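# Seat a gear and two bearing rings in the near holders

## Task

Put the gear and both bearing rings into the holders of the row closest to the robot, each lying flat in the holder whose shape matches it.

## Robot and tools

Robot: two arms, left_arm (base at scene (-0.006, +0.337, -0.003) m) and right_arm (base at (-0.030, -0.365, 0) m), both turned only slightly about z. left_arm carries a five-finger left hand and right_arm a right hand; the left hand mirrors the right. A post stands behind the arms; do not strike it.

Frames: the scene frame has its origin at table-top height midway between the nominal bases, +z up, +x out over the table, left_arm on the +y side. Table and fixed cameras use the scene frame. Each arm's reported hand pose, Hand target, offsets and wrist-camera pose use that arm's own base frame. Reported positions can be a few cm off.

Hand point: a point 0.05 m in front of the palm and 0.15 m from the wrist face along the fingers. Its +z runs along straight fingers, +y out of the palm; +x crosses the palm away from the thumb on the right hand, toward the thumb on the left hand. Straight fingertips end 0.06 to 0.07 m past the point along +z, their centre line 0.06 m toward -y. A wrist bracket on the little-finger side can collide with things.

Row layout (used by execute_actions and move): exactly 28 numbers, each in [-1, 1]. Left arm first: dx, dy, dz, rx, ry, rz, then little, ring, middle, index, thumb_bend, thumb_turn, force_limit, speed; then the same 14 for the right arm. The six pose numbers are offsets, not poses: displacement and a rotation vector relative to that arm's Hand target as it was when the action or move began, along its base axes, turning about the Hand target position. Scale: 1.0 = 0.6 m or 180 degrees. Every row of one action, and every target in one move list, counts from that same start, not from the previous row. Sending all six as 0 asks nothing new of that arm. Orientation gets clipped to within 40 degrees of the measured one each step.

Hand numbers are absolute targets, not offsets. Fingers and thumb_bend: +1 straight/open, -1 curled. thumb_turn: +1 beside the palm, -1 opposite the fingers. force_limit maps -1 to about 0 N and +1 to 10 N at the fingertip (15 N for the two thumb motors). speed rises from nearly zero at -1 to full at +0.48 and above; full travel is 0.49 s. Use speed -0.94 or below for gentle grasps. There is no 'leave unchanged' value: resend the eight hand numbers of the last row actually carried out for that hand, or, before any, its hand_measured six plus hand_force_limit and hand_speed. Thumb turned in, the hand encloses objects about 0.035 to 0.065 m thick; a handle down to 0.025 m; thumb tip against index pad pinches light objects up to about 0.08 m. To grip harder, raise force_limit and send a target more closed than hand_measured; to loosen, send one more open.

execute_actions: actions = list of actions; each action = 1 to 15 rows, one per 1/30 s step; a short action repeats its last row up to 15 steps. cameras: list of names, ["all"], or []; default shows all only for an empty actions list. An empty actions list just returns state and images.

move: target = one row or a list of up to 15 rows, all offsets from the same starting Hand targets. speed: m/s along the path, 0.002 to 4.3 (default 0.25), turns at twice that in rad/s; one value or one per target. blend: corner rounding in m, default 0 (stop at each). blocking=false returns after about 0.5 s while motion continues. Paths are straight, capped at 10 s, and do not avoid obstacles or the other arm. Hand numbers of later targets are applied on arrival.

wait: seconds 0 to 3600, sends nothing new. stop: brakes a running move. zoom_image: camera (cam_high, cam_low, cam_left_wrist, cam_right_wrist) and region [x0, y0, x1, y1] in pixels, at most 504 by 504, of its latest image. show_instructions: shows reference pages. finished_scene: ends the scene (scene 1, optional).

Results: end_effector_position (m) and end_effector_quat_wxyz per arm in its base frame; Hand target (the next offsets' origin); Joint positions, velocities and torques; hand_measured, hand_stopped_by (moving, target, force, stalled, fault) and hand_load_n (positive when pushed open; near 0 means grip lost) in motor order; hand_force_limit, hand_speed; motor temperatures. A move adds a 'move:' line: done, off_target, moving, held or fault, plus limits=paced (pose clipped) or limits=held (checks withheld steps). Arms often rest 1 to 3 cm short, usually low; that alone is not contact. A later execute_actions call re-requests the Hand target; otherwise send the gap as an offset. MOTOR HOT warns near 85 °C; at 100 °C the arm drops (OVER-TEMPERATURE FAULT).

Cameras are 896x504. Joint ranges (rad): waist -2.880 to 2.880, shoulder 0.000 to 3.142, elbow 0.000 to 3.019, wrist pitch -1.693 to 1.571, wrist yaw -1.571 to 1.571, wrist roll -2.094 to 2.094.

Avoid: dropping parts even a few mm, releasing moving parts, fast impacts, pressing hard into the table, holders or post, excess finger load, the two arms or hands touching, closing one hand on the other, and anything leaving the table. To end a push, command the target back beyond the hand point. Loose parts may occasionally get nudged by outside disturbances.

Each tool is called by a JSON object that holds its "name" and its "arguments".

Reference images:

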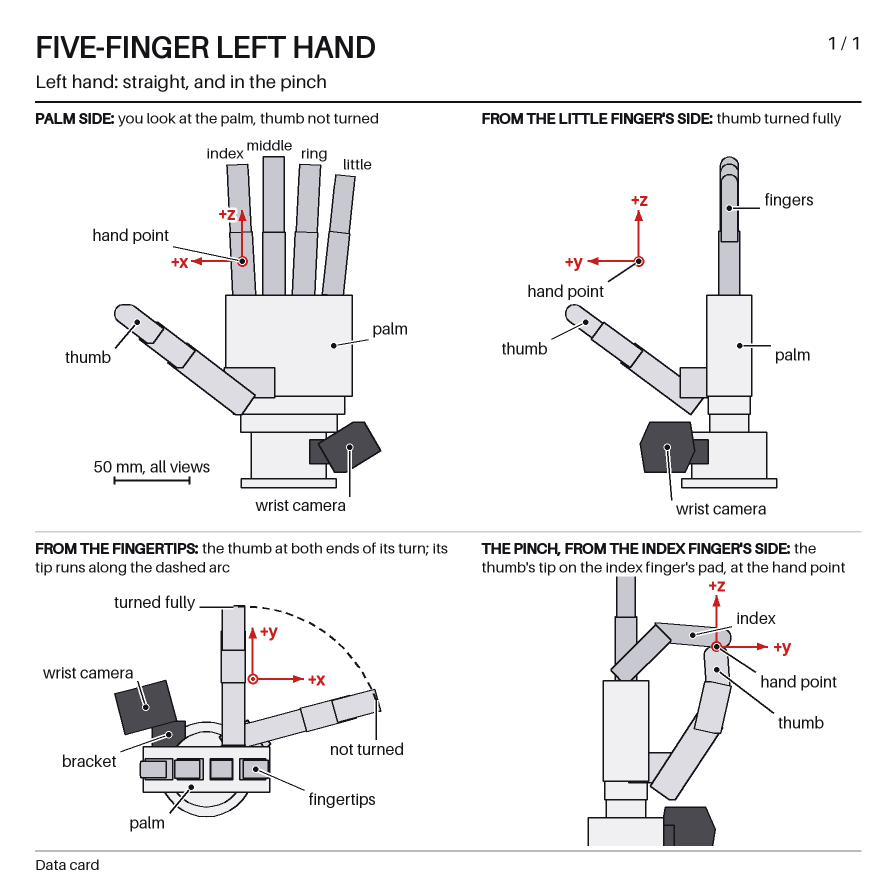

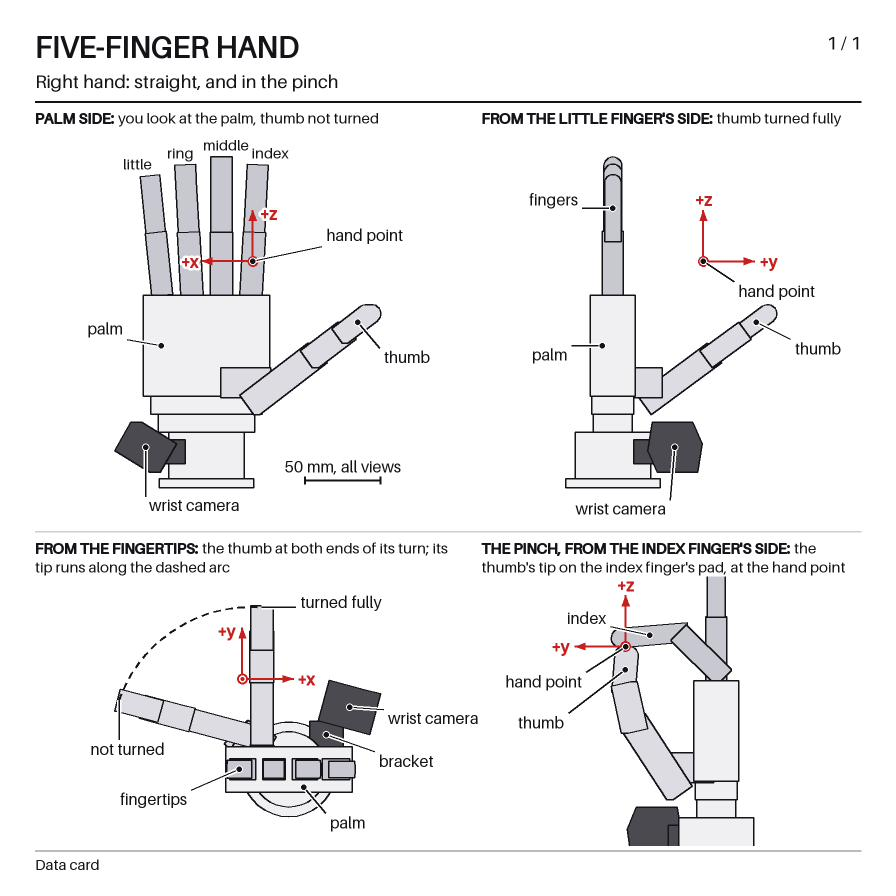

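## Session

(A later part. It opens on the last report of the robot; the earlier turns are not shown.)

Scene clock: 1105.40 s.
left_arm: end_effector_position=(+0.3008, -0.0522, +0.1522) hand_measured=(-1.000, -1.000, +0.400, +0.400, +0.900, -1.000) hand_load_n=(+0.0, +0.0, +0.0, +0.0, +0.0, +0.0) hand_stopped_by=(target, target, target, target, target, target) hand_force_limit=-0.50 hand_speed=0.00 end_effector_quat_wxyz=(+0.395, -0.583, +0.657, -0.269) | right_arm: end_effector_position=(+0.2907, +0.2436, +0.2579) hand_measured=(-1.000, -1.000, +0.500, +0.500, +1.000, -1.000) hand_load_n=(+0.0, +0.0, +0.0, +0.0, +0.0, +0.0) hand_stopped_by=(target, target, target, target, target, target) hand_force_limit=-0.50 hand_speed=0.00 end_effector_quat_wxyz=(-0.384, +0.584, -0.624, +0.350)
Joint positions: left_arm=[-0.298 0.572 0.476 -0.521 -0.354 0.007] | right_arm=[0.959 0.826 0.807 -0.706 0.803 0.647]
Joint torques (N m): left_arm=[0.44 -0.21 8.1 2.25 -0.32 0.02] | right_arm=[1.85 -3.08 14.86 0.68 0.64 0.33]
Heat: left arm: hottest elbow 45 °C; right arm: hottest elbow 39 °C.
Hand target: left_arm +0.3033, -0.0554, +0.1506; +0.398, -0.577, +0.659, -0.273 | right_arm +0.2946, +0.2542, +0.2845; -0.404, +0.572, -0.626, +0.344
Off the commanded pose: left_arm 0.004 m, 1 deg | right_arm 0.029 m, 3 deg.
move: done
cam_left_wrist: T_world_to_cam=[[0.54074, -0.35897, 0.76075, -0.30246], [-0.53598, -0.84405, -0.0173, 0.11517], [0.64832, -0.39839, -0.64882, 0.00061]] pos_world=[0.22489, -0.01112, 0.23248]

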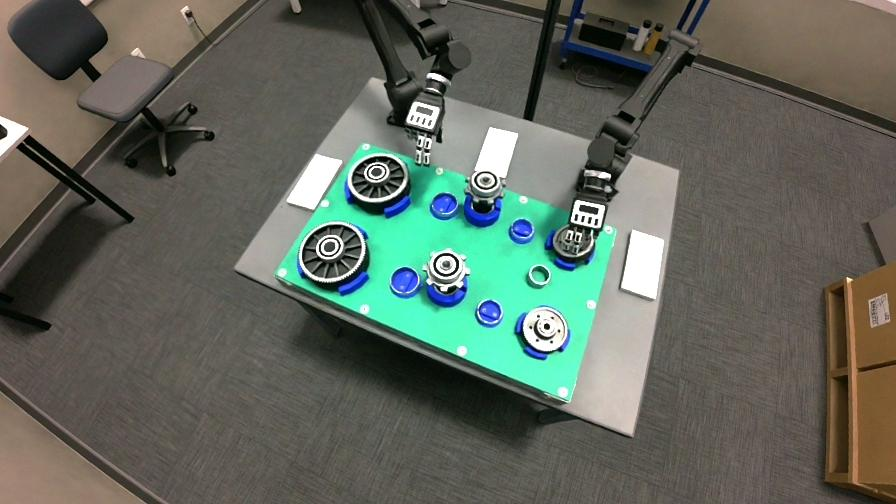

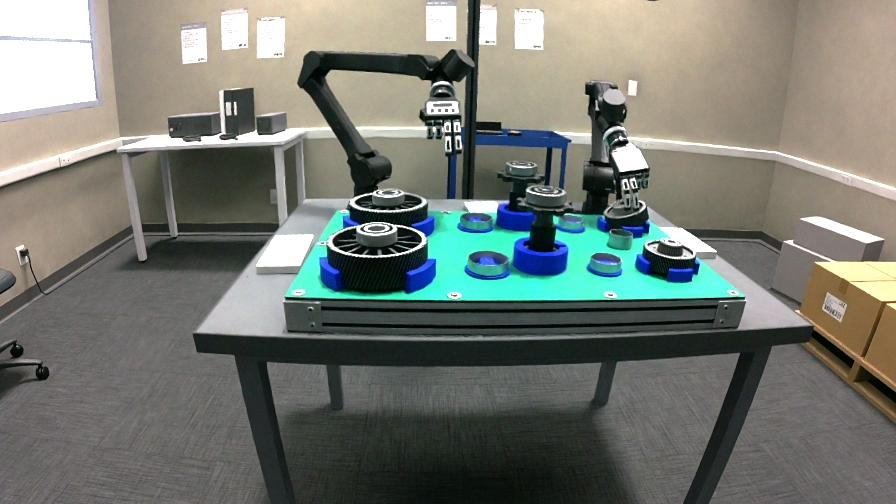

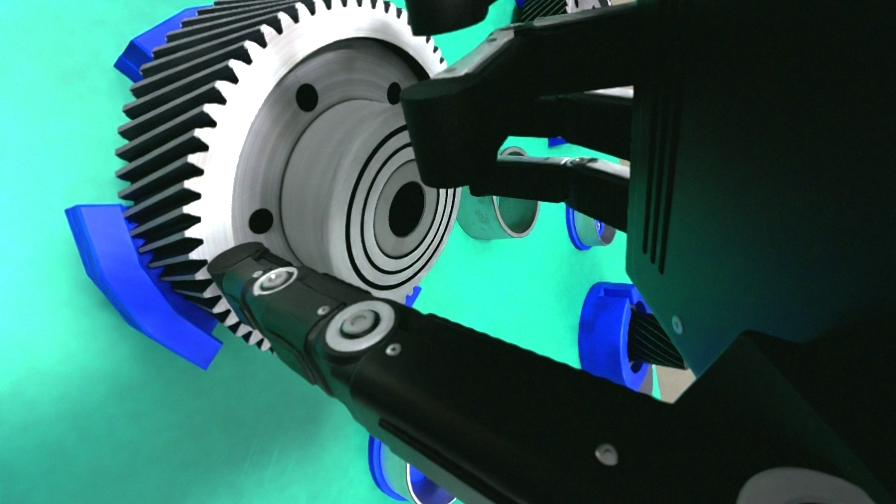

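{"name": "execute_actions", "arguments": {"actions": [[[0,0,0,0,0,0,-1,-1,0.25,0.25,0.85,-1,-0.5,-0.8,0,0,0,0,0,0,-1,-1,0.5,0.5,1.0,-1,-0.5,0]],[[0,0,0,0,0,0,-1,-1,0.0,0.0,0.6,-1,-0.6,-0.9,0,0,0,0,0,0,-1,-1,0.5,0.5,1.0,-1,-0.5,0]]], "cameras": ["cam_left_wrist","cam_low"]}}

{"name": "zoom_image", "arguments": {"camera": "cam_low", "region": [590, 160, 660, 240]}}

Scene clock: 1108.77 s.
left_arm: end_effector_position=(+0.3028, -0.0522, +0.1536) hand_measured=(-1.000, -1.000, +0.224, +0.248, +0.704, -1.000) hand_load_n=(+0.0, +0.0, +2.5, +0.0, +3.5, +0.5) hand_stopped_by=(target, target, force, force, force, target) hand_force_limit=-0.60 hand_speed=-0.90 end_effector_quat_wxyz=(+0.398, -0.582, +0.655, -0.271) | right_arm: end_effector_position=(+0.2907, +0.2436, +0.2579) hand_measured=(-1.000, -1.000, +0.500, +0.500, +1.000, -1.000) hand_load_n=(+0.0, +0.0, +0.0, +0.0, +0.0, +0.0) hand_stopped_by=(target, target, target, target, target, target) hand_force_limit=-0.50 hand_speed=0.00 end_effector_quat_wxyz=(-0.384, +0.584, -0.624, +0.350)
Joint positions: left_arm=[-0.298 0.573 0.475 -0.511 -0.357 0.007] | right_arm=[0.959 0.826 0.807 -0.706 0.803 0.647]
Joint torques (N m): left_arm=[0.32 -0.62 8.28 1.83 -0.19 -0.02] | right_arm=[2.14 -3.25 14.83 0.68 0.65 0.28]
Heat: left arm: hottest elbow 45 °C; right arm: hottest elbow 39 °C.
Hand target: left_arm +0.3032, -0.0553, +0.1504; +0.398, -0.577, +0.659, -0.272 | right_arm +0.2946, +0.2542, +0.2845; -0.404, +0.572, -0.626, +0.344
Off the commanded pose: left_arm 0.005 m, 1 deg | right_arm 0.029 m, 3 deg.
Step readings (end_effector_position of left_arm | right_arm):
0: (+0.3008, -0.0522, +0.1522) | (+0.2907, +0.2436, +0.2579)
1: (+0.3008, -0.0522, +0.1522) | (+0.2907, +0.2436, +0.2579)
2: (+0.3008, -0.0522, +0.1522) | (+0.2907, +0.2436, +0.2579)
4: (+0.3008, -0.0522, +0.1522) | (+0.2907, +0.2436, +0.2579)
8: (+0.3008, -0.0522, +0.1522) | (+0.2907, +0.2436, +0.2579)
15: (+0.3022, -0.0524, +0.1530) | (+0.2907, +0.2436, +0.2579)
16: (+0.3022, -0.0524, +0.1530) | (+0.2907, +0.2436, +0.2579)
17: (+0.3022, -0.0524, +0.1530) | (+0.2907, +0.2436, +0.2579)
19: (+0.3025, -0.0525, +0.1533) | (+0.2907, +0.2436, +0.2579)
23: (+0.3028, -0.0522, +0.1536) | (+0.2907, +0.2436, +0.2579)
30: (+0.3028, -0.0522, +0.1536) | (+0.2907, +0.2436, +0.2579)
cam_left_wrist: T_world_to_cam=[[0.53455, -0.3569, 0.76608, -0.30341], [-0.53369, -0.84541, -0.02147, 0.11617], [0.65531, -0.39737, -0.64238, -0.00286]] pos_world=[0.22606, -0.01121, 0.23309]
Images, in order (width x height): cam_low 896x504, cam_left_wrist 896x504.

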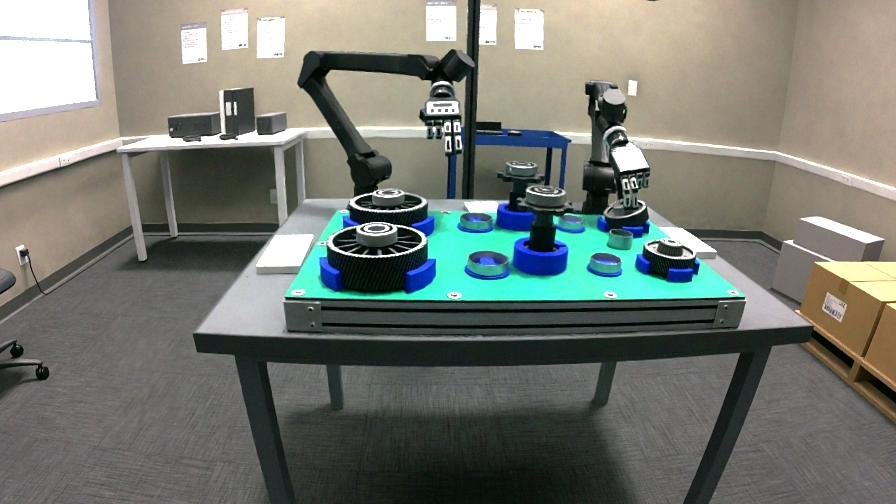

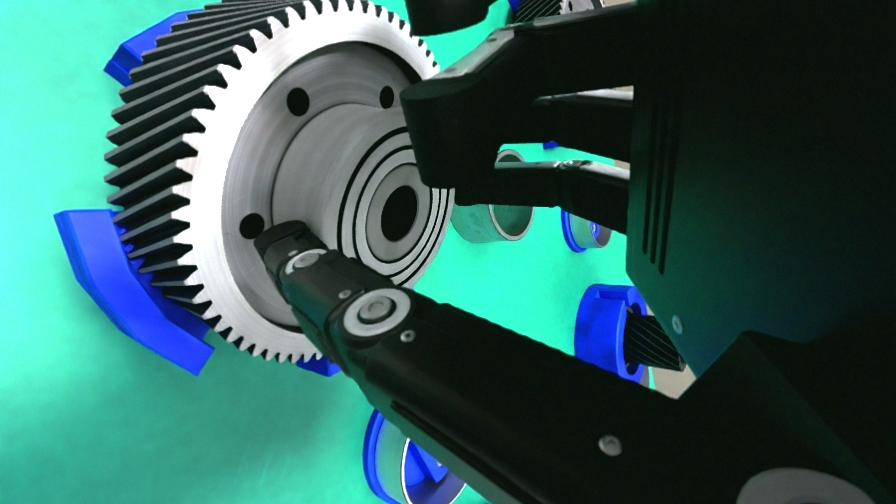

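Scaled by 6.300.

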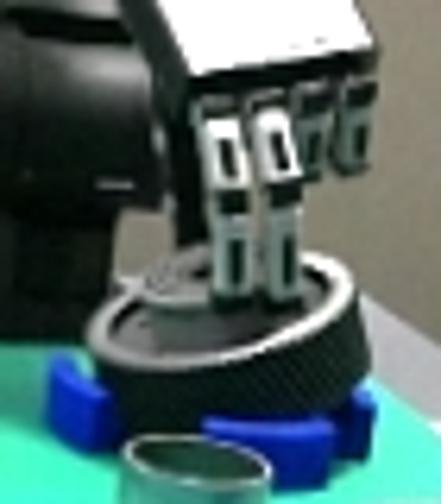

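I'll check the current state of the left hand at gear C before tightening the grip.

{"name": "execute_actions", "arguments": {"actions": [], "cameras": ["cam_high", "cam_low", "cam_left_wrist"]}}

Scene clock: 1117.17 s.
left_arm: end_effector_position=(+0.3028, -0.0522, +0.1536) hand_measured=(-1.000, -1.000, +0.224, +0.248, +0.704, -1.000) hand_load_n=(+0.0, +0.5, +2.5, +0.0, +3.5, +0.5) hand_stopped_by=(target, target, force, force, force, target) hand_force_limit=-0.60 hand_speed=-0.90 end_effector_quat_wxyz=(+0.398, -0.582, +0.655, -0.271) | right_arm: end_effector_position=(+0.2907, +0.2436, +0.2579) hand_measured=(-1.000, -1.000, +0.500, +0.500, +1.000, -1.000) hand_load_n=(+0.0, +0.5, +0.0, +0.0, +0.0, +0.0) hand_stopped_by=(target, target, target, target, target, target) hand_force_limit=-0.50 hand_speed=0.00 end_effector_quat_wxyz=(-0.384, +0.584, -0.624, +0.350)
Joint positions: left_arm=[-0.298 0.573 0.475 -0.511 -0.357 0.007] | right_arm=[0.959 0.826 0.807 -0.706 0.803 0.647]
Joint velocities: within noise
Joint torques (N m): left_arm=[-0.44 -0.62 8.42 1.91 -0.22 0] | right_arm=[1.32 -2.9 14.82 0.68 0.6 0.3]
Motor temperatures (°C): left_arm=[25 27 45 24 21 23] | right_arm=[25 23 39 24 25 22]
Heat: left arm: hottest elbow 45 °C; right arm: hottest elbow 39 °C.
Hand target: left_arm +0.3032, -0.0553, +0.1504; +0.398, -0.577, +0.659, -0.272 | right_arm +0.2946, +0.2542, +0.2845; -0.404, +0.572, -0.626, +0.344
Off the commanded pose: left_arm 0.005 m, 1 deg | right_arm 0.029 m, 3 deg.
camera_calibration:
cam_left_wrist: T_world_to_cam=[[0.53455, -0.3569, 0.76608, -0.30341], [-0.53369, -0.84541, -0.02147, 0.11617], [0.65531, -0.39737, -0.64238, -0.00286]] pos_world=[0.22606, -0.01121, 0.23309]
Images, in order (width x height): cam_high 896x504, cam_low 896x504, cam_left_wrist 896x504.

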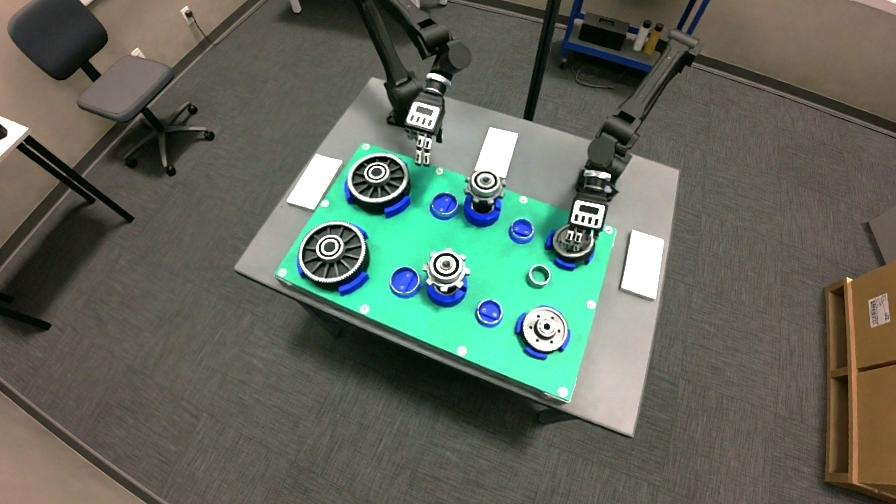

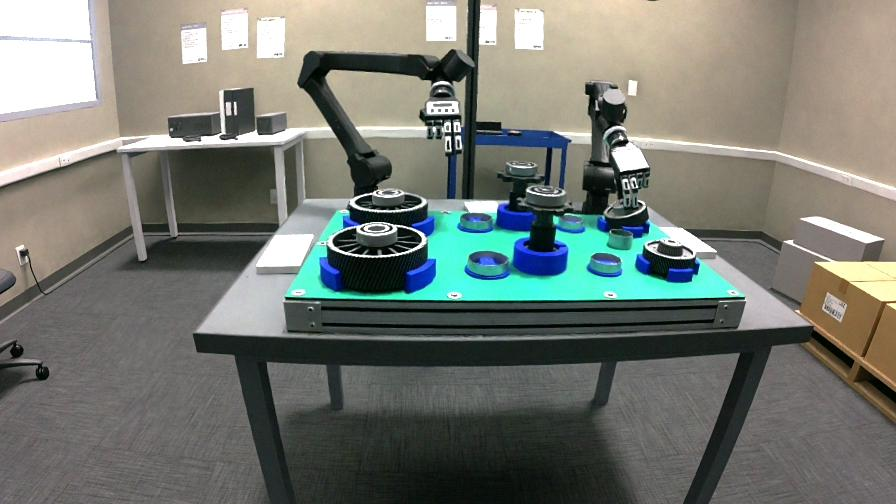

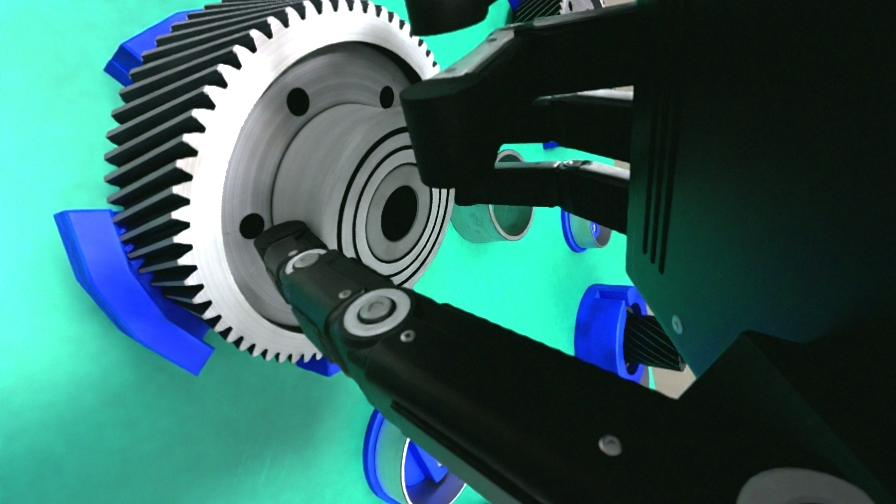

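{"name": "execute_actions", "arguments": {"actions": [[[0,0,0,0,0,0,-1,-1,-0.1,-0.1,0.5,-1,-0.1,-0.94,0,0,0,0,0,0,-1,-1,0.5,0.5,1.0,-1,-0.5,0]],[[0,0,0,0,0,0,-1,-1,-0.1,-0.1,0.5,-1,-0.1,-0.94,0,0,0,0,0,0,-1,-1,0.5,0.5,1.0,-1,-0.5,0]],[[0,0,0,0,0,0,-1,-1,-0.1,-0.1,0.5,-1,-0.1,-0.94,0,0,0,0,0,0,-1,-1,0.5,0.5,1.0,-1,-0.5,0]]], "cameras": ["cam_left_wrist"]}}

Scene clock: 1120.77 s.
left_arm: end_effector_position=(+0.3029, -0.0521, +0.1534) hand_measured=(-1.000, -1.000, +0.216, +0.234, +0.698, -1.000) hand_load_n=(+0.0, +0.0, +4.5, +5.5, +7.0, +0.0) hand_stopped_by=(target, target, force, force, force, target) hand_force_limit=-0.10 hand_speed=-0.94 end_effector_quat_wxyz=(+0.398, -0.582, +0.655, -0.271) | right_arm: end_effector_position=(+0.2907, +0.2436, +0.2579) hand_measured=(-1.000, -1.000, +0.500, +0.500, +1.000, -1.000) hand_load_n=(+0.0, +0.0, +0.0, +0.0, +0.0, +0.0) hand_stopped_by=(target, target, target, target, target, target) hand_force_limit=-0.50 hand_speed=0.00 end_effector_quat_wxyz=(-0.384, +0.584, -0.624, +0.350)
Joint positions: left_arm=[-0.298 0.574 0.475 -0.51 -0.358 0.007] | right_arm=[0.959 0.826 0.807 -0.706 0.803 0.647]
Joint torques (N m): left_arm=[1.2 -0.21 8.14 1.96 -0.15 -0.03] | right_arm=[2.14 -2.73 14.9 0.61 0.62 0.29]
Heat: left arm: hottest elbow 45 °C; right arm: hottest elbow 39 °C.
Hand target: left_arm +0.3032, -0.0553, +0.1503; +0.397, -0.577, +0.659, -0.272 | right_arm +0.2946, +0.2542, +0.2845; -0.404, +0.572, -0.626, +0.344
Off the commanded pose: left_arm 0.004 m, 1 deg | right_arm 0.029 m, 3 deg.
Step readings (end_effector_position of left_arm | right_arm):
0: (+0.3028, -0.0522, +0.1536) | (+0.2907, +0.2436, +0.2579)
1: (+0.3028, -0.0522, +0.1536) | (+0.2907, +0.2436, +0.2579)
2: (+0.3028, -0.0522, +0.1536) | (+0.2907, +0.2436, +0.2579)
4: (+0.3028, -0.0522, +0.1536) | (+0.2907, +0.2436, +0.2579)
8: (+0.3029, -0.0521, +0.1534) | (+0.2907, +0.2436, +0.2579)
15: (+0.3029, -0.0521, +0.1534) | (+0.2907, +0.2436, +0.2579)
16: (+0.3029, -0.0521, +0.1534) | (+0.2907, +0.2436, +0.2579)
17: (+0.3029, -0.0521, +0.1534) | (+0.2907, +0.2436, +0.2579)
19: (+0.3029, -0.0521, +0.1534) | (+0.2907, +0.2436, +0.2579)
23: (+0.3029, -0.0521, +0.1534) | (+0.2907, +0.2436, +0.2579)
30: (+0.3029, -0.0521, +0.1534) | (+0.2907, +0.2436, +0.2579)
31: (+0.3029, -0.0521, +0.1534) | (+0.2907, +0.2436, +0.2579)
32: (+0.3029, -0.0521, +0.1534) | (+0.2907, +0.2436, +0.2579)
34: (+0.3029, -0.0521, +0.1534) | (+0.2907, +0.2436, +0.2579)
38: (+0.3029, -0.0521, +0.1534) | (+0.2907, +0.2436, +0.2579)
45: (+0.3029, -0.0521, +0.1534) | (+0.2907, +0.2436, +0.2579)
cam_left_wrist: T_world_to_cam=[[0.53517, -0.35706, 0.76557, -0.30347], [-0.53343, -0.84557, -0.02148, 0.11622], [0.65502, -0.39688, -0.64299, -0.00285]] pos_world=[0.22626, -0.01121, 0.23299]

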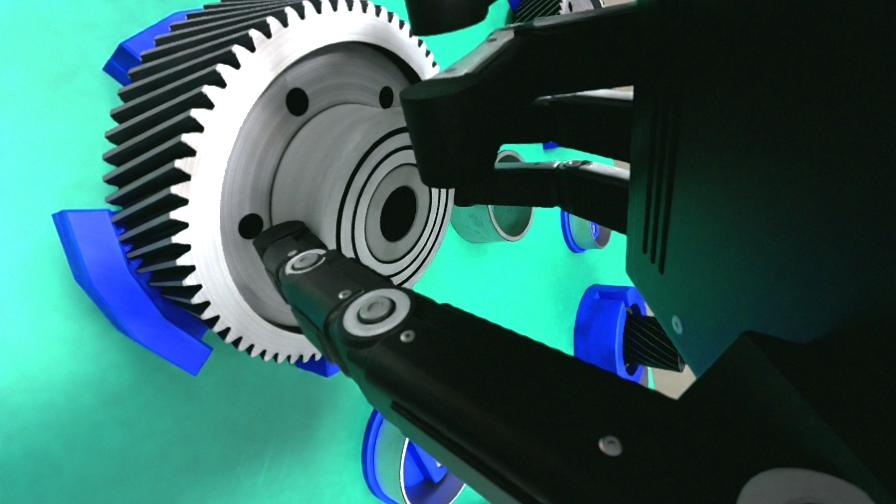

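{"name": "move", "arguments": {"target": [0,0,0.045,-0.0048,-0.0275,0,-1,-1,-0.1,-0.1,0.5,-1,-0.1,-0.94,0,0,0,0,0,0,-1,-1,0.5,0.5,1.0,-1,-0.5,0], "speed": 0.05, "cameras": ["cam_low","cam_left_wrist","cam_high"]}}

Scene clock: 1125.90 s.
left_arm: end_effector_position=(+0.3007, -0.0521, +0.1721) hand_measured=(-1.000, -1.000, +0.214, +0.232, +0.696, -1.000) hand_load_n=(+0.0, +0.0, +0.0, +0.0, +0.0, +0.0) hand_stopped_by=(target, target, force, force, force, target) hand_force_limit=-0.10 hand_speed=-0.94 end_effector_quat_wxyz=(+0.416, -0.576, +0.640, -0.294) | right_arm: end_effector_position=(+0.2907, +0.2436, +0.2579) hand_measured=(-1.000, -1.000, +0.500, +0.500, +1.000, -1.000) hand_load_n=(+0.0, +0.0, +0.0, +0.0, +0.0, +0.0) hand_stopped_by=(target, target, target, target, target, target) hand_force_limit=-0.50 hand_speed=0.00 end_effector_quat_wxyz=(-0.384, +0.584, -0.624, +0.350)
Joint positions: left_arm=[-0.308 0.508 0.475 -0.51 -0.37 0.007] | right_arm=[0.959 0.826 0.807 -0.706 0.803 0.647]
Joint torques (N m): left_arm=[0.09 -0.97 9.1 2.25 -0.3 0.04] | right_arm=[2.08 -2.78 14.91 0.69 0.61 0.28]
Heat: left arm: hottest elbow 45 °C; right arm: hottest elbow 40 °C.
Hand target: left_arm +0.3032, -0.0553, +0.1774; +0.421, -0.568, +0.639, -0.302 | right_arm +0.2946, +0.2542, +0.2845; -0.404, +0.572, -0.626, +0.344
Off the commanded pose: left_arm 0.007 m, 1 deg | right_arm 0.029 m, 3 deg.
move: done
cam_left_wrist: T_world_to_cam=[[0.48451, -0.34707, 0.80299, -0.30727], [-0.53126, -0.84601, -0.04512, 0.11874], [0.695, -0.40473, -0.59428, -0.01011]] pos_world=[0.21898, -0.01028, 0.24608]
Images, in order (width x height): cam_high 896x504, cam_low 896x504, cam_left_wrist 896x504.

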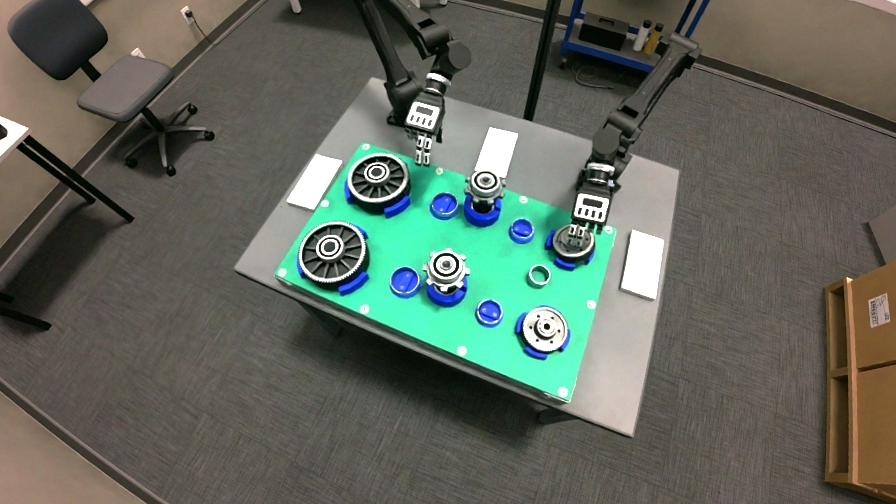

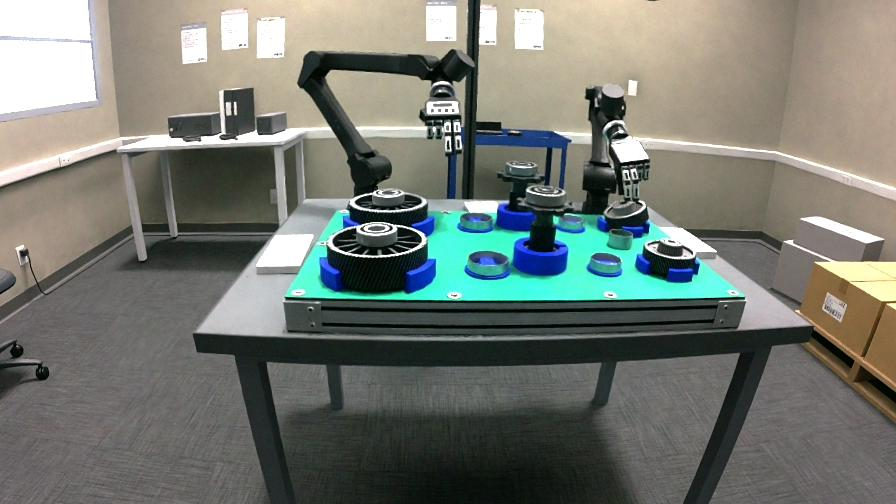

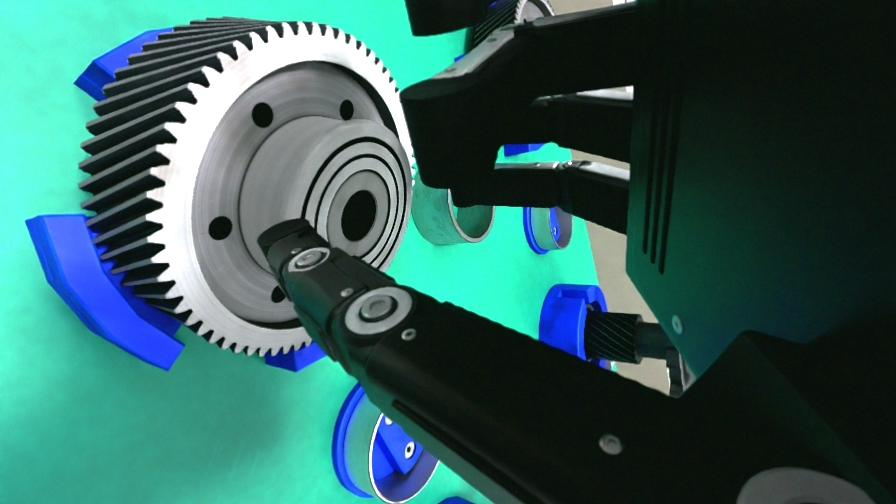

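{"name": "zoom_image", "arguments": {"camera": "cam_low", "region": [580, 150, 680, 250]}}

{"name": "zoom_image", "arguments": {"camera": "cam_high", "region": [530, 195, 620, 275]}}

{"name": "zoom_image", "arguments": {"camera": "cam_left_wrist", "region": [0, 0, 504, 504]}}

Scaled by 5.040.

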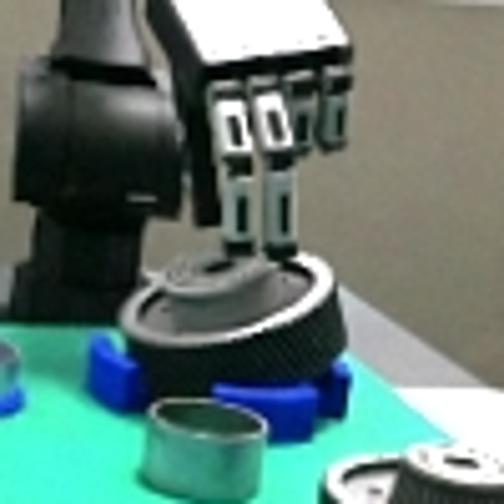

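Scaled by 5.600.

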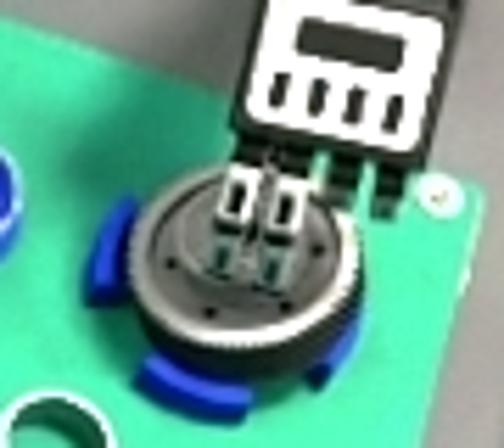

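Scaled by 1.000.

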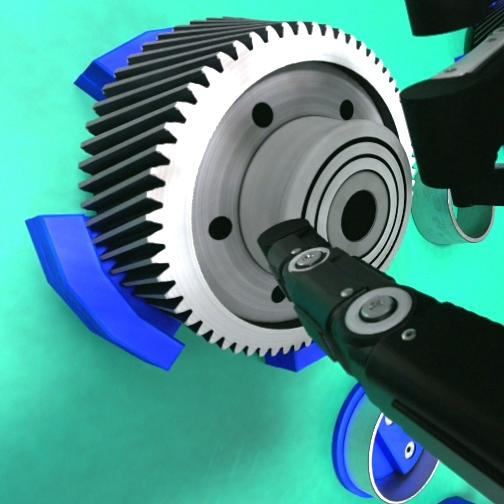

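{"name": "move", "arguments": {"target": [[0,0,0,0,0,0,-1,-1,0.42,0.42,0.92,-1,-0.1,-0.5,0,0,0,0,0,0,-1,-1,0.5,0.5,1.0,-1,-0.5,0]], "cameras": ["cam_left_wrist"]}}

{"name": "move", "arguments": {"target": [[0,0,-0.0507,0.0048,0.0275,0,-1,-1,0.42,0.42,0.92,-1,-0.1,-0.5,0,0,0,0,0,0,-1,-1,0.5,0.5,1.0,-1,-0.5,0]], "speed": 0.04, "cameras": ["cam_left_wrist", "cam_low", "cam_high"]}}

Scene clock: 1135.27 s.
left_arm: end_effector_position=(+0.3007, -0.0523, +0.1721) hand_measured=(-1.000, -1.000, +0.420, +0.420, +0.920, -1.000) hand_load_n=(+0.0, +0.0, +0.0, +0.0, +0.0, +0.0) hand_stopped_by=(target, target, target, target, target, target) hand_force_limit=-0.10 hand_speed=-0.50 end_effector_quat_wxyz=(+0.415, -0.576, +0.640, -0.294) | right_arm: end_effector_position=(+0.2907, +0.2436, +0.2579) hand_measured=(-1.000, -1.000, +0.500, +0.500, +1.000, -1.000) hand_load_n=(+0.5, +0.0, +0.0, +0.0, +0.0, +0.0) hand_stopped_by=(target, target, target, target, target, target) hand_force_limit=-0.50 hand_speed=0.00 end_effector_quat_wxyz=(-0.384, +0.584, -0.624, +0.350)
Joint positions: left_arm=[-0.308 0.508 0.475 -0.51 -0.37 0.007] | right_arm=[0.959 0.826 0.807 -0.706 0.803 0.647]
Joint torques (N m): left_arm=[0.03 -1.08 8.96 2.1 -0.29 0.11] | right_arm=[1.61 -2.67 14.78 0.53 0.64 0.29]
Heat: left arm: hottest elbow 45 °C; right arm: hottest elbow 40 °C.
Hand target: left_arm +0.3032, -0.0554, +0.1774; +0.421, -0.568, +0.639, -0.302 | right_arm +0.2946, +0.2542, +0.2845; -0.404, +0.572, -0.626, +0.344
Off the commanded pose: left_arm 0.007 m, 1 deg | right_arm 0.029 m, 3 deg.
move: done
cam_left_wrist: T_world_to_cam=[[0.48438, -0.34724, 0.80299, -0.30728], [-0.53151, -0.84585, -0.04516, 0.11872], [0.69489, -0.40493, -0.59427, -0.01013]] pos_world=[0.21898, -0.01038, 0.24608]

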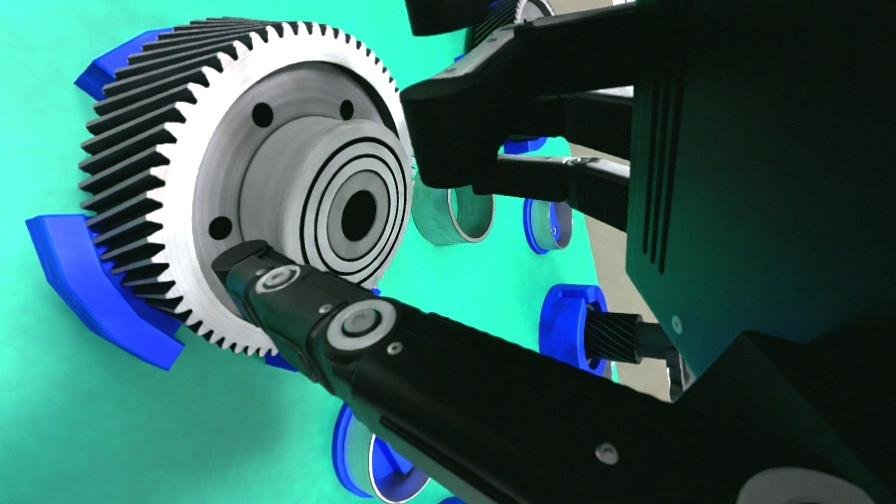

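Scene clock: 1136.70 s.
left_arm: end_effector_position=(+0.3008, -0.0545, +0.1493) hand_measured=(-1.000, -1.000, +0.420, +0.420, +0.920, -1.000) hand_load_n=(+0.0, +0.0, +0.0, +0.0, +0.0, +0.0) hand_stopped_by=(target, target, target, target, target, target) hand_force_limit=-0.10 hand_speed=-0.50 end_effector_quat_wxyz=(+0.396, -0.579, +0.659, -0.270) | right_arm: end_effector_position=(+0.2907, +0.2436, +0.2579) hand_measured=(-1.000, -1.000, +0.500, +0.500, +1.000, -1.000) hand_load_n=(+0.0, +0.0, +0.0, +0.0, +0.0, +0.0) hand_stopped_by=(target, target, target, target, target, target) hand_force_limit=-0.50 hand_speed=0.00 end_effector_quat_wxyz=(-0.384, +0.584, -0.624, +0.350)
Joint positions: left_arm=[-0.308 0.574 0.468 -0.51 -0.359 0.007] | right_arm=[0.959 0.826 0.807 -0.706 0.803 0.647]
Joint torques (N m): left_arm=[1.32 -0.38 8.29 2.19 -0.07 0.1] | right_arm=[2.08 -3.02 14.84 0.64 0.64 0.31]
Heat: left arm: hottest elbow 45 °C; right arm: hottest elbow 40 °C.
Hand target: left_arm +0.3031, -0.0555, +0.1470; +0.397, -0.577, +0.659, -0.272 | right_arm +0.2946, +0.2542, +0.2845; -0.404, +0.572, -0.626, +0.344
Off the commanded pose: left_arm 0.003 m, 0 deg | right_arm 0.029 m, 3 deg.
move: done
cam_left_wrist: T_world_to_cam=[[0.53682, -0.36479, 0.76076, -0.30024], [-0.54171, -0.84031, -0.02068, 0.11555], [0.64682, -0.401, -0.6487, -0.00203]] pos_world=[0.22508, -0.01324, 0.22948]
Images, in order (width x height): cam_high 896x504, cam_low 896x504, cam_left_wrist 896x504.

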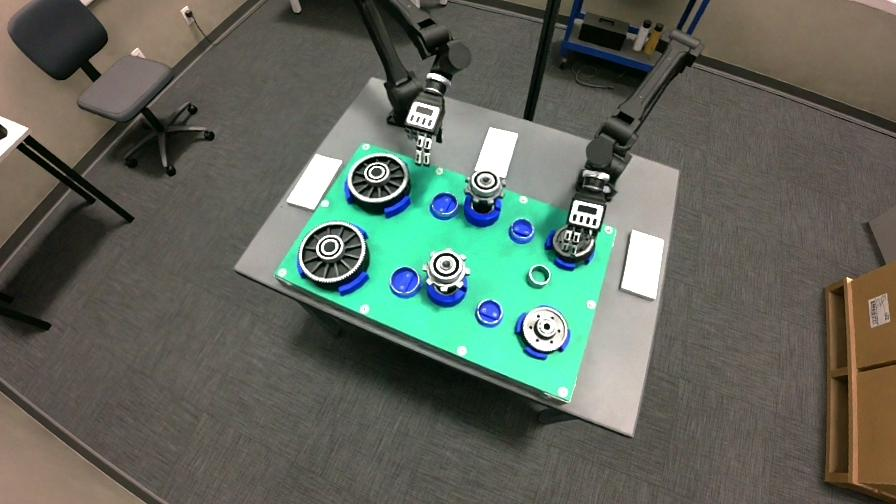

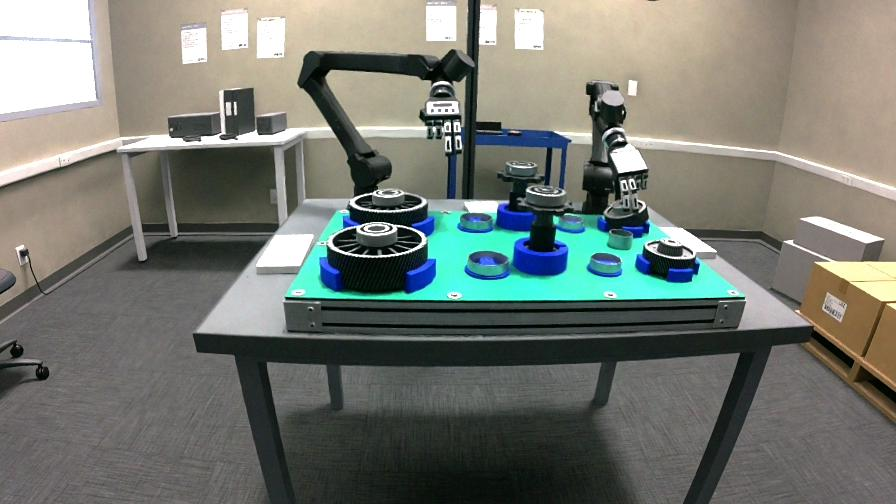

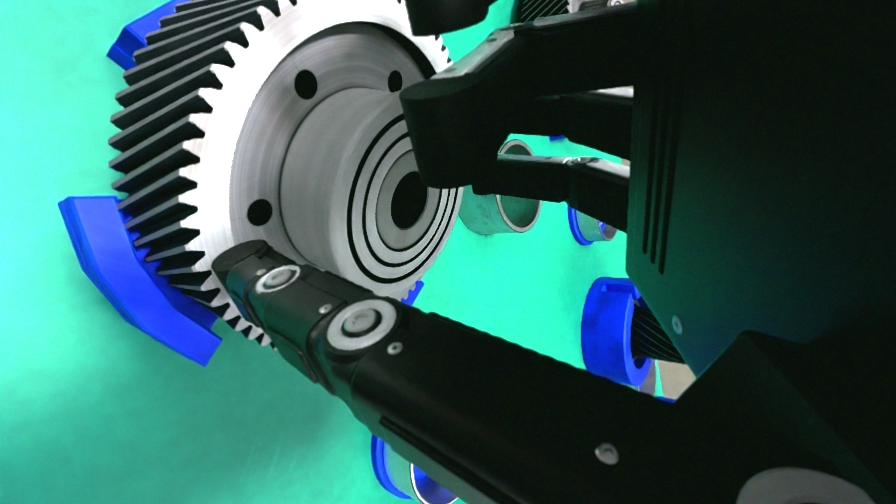

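{"name": "move", "arguments": {"target": [[0,0,0,0,0,0,-1,-1,0.1,0.1,0.6,-1,-0.5,-0.94,0,0,0,0,0,0,-1,-1,0.5,0.5,1.0,-1,-0.5,0],[0,0,0,0,0,0,-1,-1,-0.1,-0.1,0.5,-1,0.1,-0.94,0,0,0,0,0,0,-1,-1,0.5,0.5,1.0,-1,-0.5,0],[0,0,0,0,0,0,-1,-1,-0.3,-0.3,0.3,-1,0.6,-0.94,0,0,0,0,0,0,-1,-1,0.5,0.5,1.0,-1,-0.5,0]], "cameras": ["cam_left_wrist"]}}

Scene clock: 1141.37 s.
left_arm: end_effector_position=(+0.3049, -0.0558, +0.1524) hand_measured=(-1.000, -1.000, +0.190, +0.190, +0.730, -1.000) hand_load_n=(+0.0, +0.0, +9.0, +7.5, +11.0, +0.0) hand_stopped_by=(target, target, force, force, force, target) hand_force_limit=0.60 hand_speed=-0.94 end_effector_quat_wxyz=(+0.400, -0.578, +0.655, -0.277) | right_arm: end_effector_position=(+0.2907, +0.2436, +0.2579) hand_measured=(-1.000, -1.000, +0.500, +0.500, +1.000, -1.000) hand_load_n=(+0.0, +0.0, +0.0, +0.0, +0.0, +0.0) hand_stopped_by=(target, target, target, target, target, target) hand_force_limit=-0.50 hand_speed=0.00 end_effector_quat_wxyz=(-0.384, +0.584, -0.624, +0.350)
Joint positions: left_arm=[-0.308 0.577 0.468 -0.489 -0.359 0.007] | right_arm=[0.959 0.826 0.807 -0.706 0.803 0.647]
Joint torques (N m): left_arm=[1.26 0.09 8.13 1.4 -0.09 0.04] | right_arm=[1.61 -2.61 14.91 0.68 0.63 0.26]
Heat: left arm: hottest elbow 44 °C; right arm: hottest elbow 40 °C.
Hand target: left_arm +0.3032, -0.0554, +0.1471; +0.398, -0.577, +0.659, -0.272 | right_arm +0.2946, +0.2542, +0.2845; -0.404, +0.572, -0.626, +0.344
Off the commanded pose: left_arm 0.006 m, 1 deg | right_arm 0.029 m, 3 deg.
move: done
cam_left_wrist: T_world_to_cam=[[0.52342, -0.36042, 0.77209, -0.30269], [-0.54127, -0.84047, -0.0254, 0.11735], [0.65807, -0.40461, -0.635, -0.00878]] pos_world=[0.22773, -0.01402, 0.23111]

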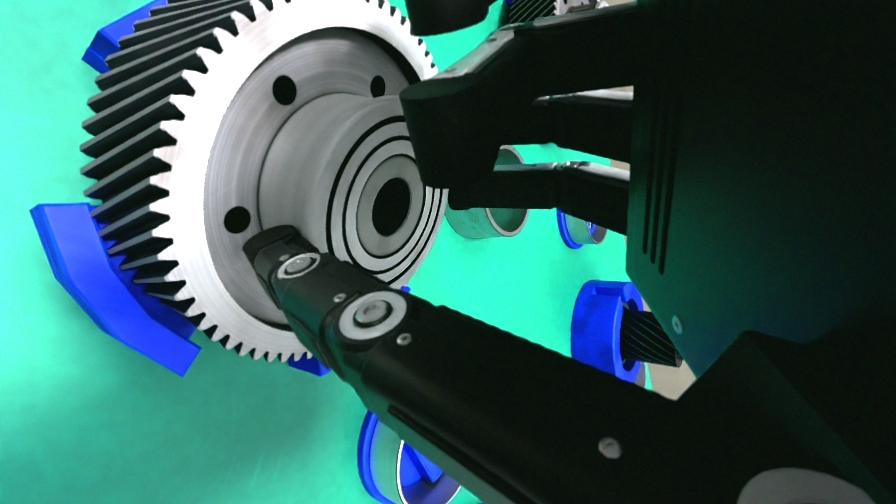

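{"name": "move", "arguments": {"target": [0,0,0.03,-0.0032,-0.0184,0,-1,-1,-0.3,-0.3,0.3,-1,0.6,-0.94,0,0,0,0,0,0,-1,-1,0.5,0.5,1.0,-1,-0.5,0], "speed": 0.03, "cameras": ["cam_low","cam_left_wrist","cam_high"]}}

{"name": "zoom_image", "arguments": {"camera": "cam_low", "region": [580, 150, 680, 250]}}

Scene clock: 1145.70 s.
left_arm: end_effector_position=(+0.3038, -0.0536, +0.1649) hand_measured=(-1.000, -1.000, +0.188, +0.188, +0.728, -1.000) hand_load_n=(+0.0, +0.0, +0.0, +0.0, +0.0, +0.0) hand_stopped_by=(target, target, force, force, force, target) hand_force_limit=0.60 hand_speed=-0.94 end_effector_quat_wxyz=(+0.413, -0.576, +0.642, -0.291) | right_arm: end_effector_position=(+0.2907, +0.2436, +0.2579) hand_measured=(-1.000, -1.000, +0.500, +0.500, +1.000, -1.000) hand_load_n=(+0.0, +0.0, +0.0, +0.0, +0.0, +0.0) hand_stopped_by=(target, target, target, target, target, target) hand_force_limit=-0.50 hand_speed=0.00 end_effector_quat_wxyz=(-0.384, +0.584, -0.624, +0.350)
Joint positions: left_arm=[-0.308 0.53 0.465 -0.486 -0.368 0.008] | right_arm=[0.959 0.826 0.807 -0.706 0.803 0.647]
Joint torques (N m): left_arm=[0.26 -0.73 8.88 1.47 -0.1 0] | right_arm=[2.02 -3.08 14.72 0.69 0.62 0.3]
Heat: left arm: hottest elbow 44 °C; right arm: hottest elbow 40 °C.
Hand target: left_arm +0.3032, -0.0555, +0.1651; +0.413, -0.571, +0.646, -0.292 | right_arm +0.2946, +0.2542, +0.2845; -0.404, +0.572, -0.626, +0.344
Off the commanded pose: left_arm 0.002 m, 1 deg | right_arm 0.029 m, 3 deg.
move: done
cam_left_wrist: T_world_to_cam=[[0.48982, -0.34982, 0.79857, -0.30454], [-0.53355, -0.84469, -0.04276, 0.11925], [0.68949, -0.40513, -0.60039, -0.01452]] pos_world=[0.2228, -0.01169, 0.23957]
Images, in order (width x height): cam_high 896x504, cam_low 896x504, cam_left_wrist 896x504.

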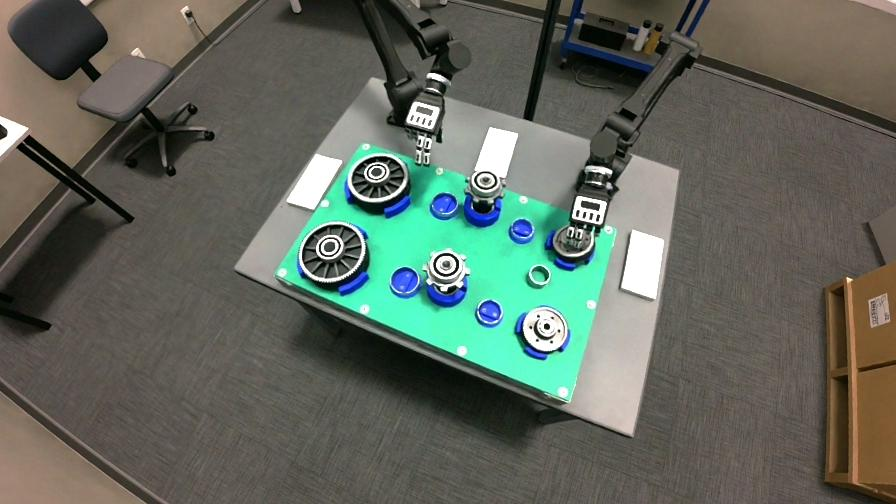

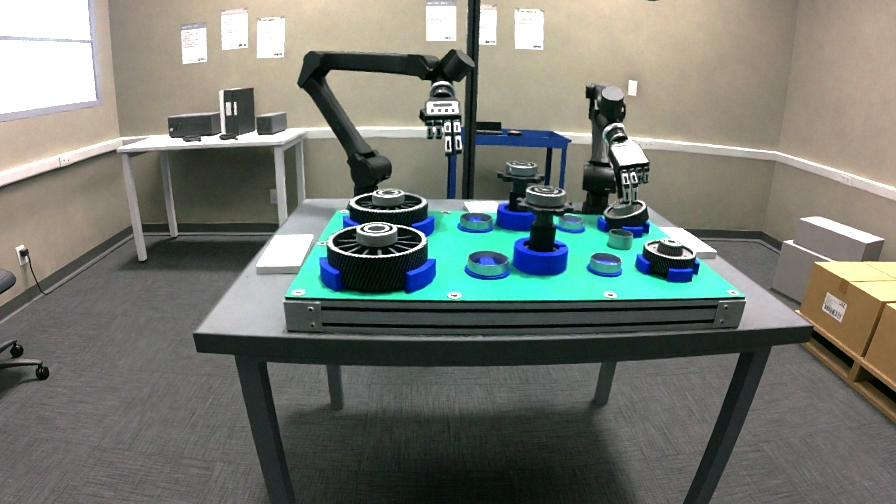

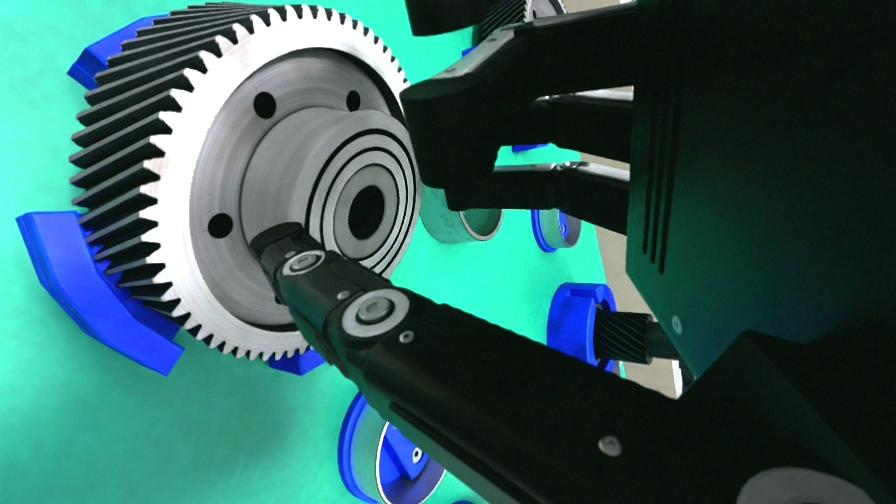

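Scaled by 5.040.

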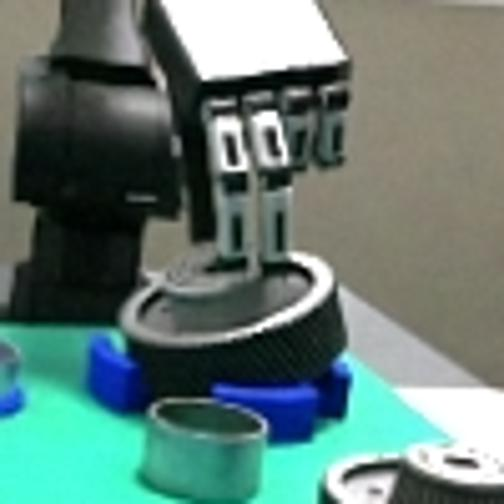

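{"name": "zoom_image", "arguments": {"camera": "cam_high", "region": [540, 205, 610, 275]}}

{"name": "zoom_image", "arguments": {"camera": "cam_left_wrist", "region": [180, 60, 500, 380]}}

Scaled by 7.200.

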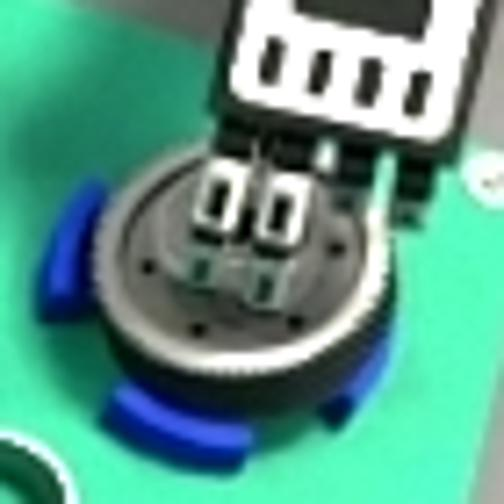

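Scaled by 1.575.

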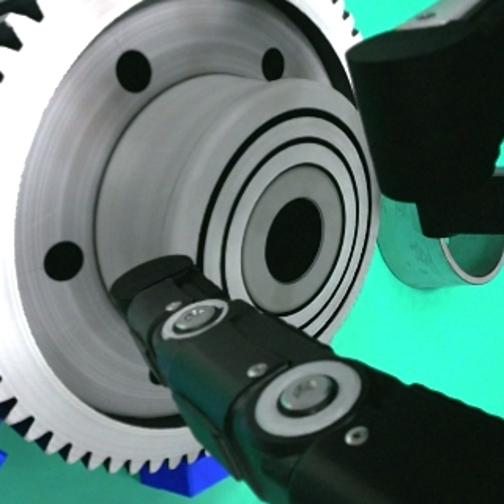

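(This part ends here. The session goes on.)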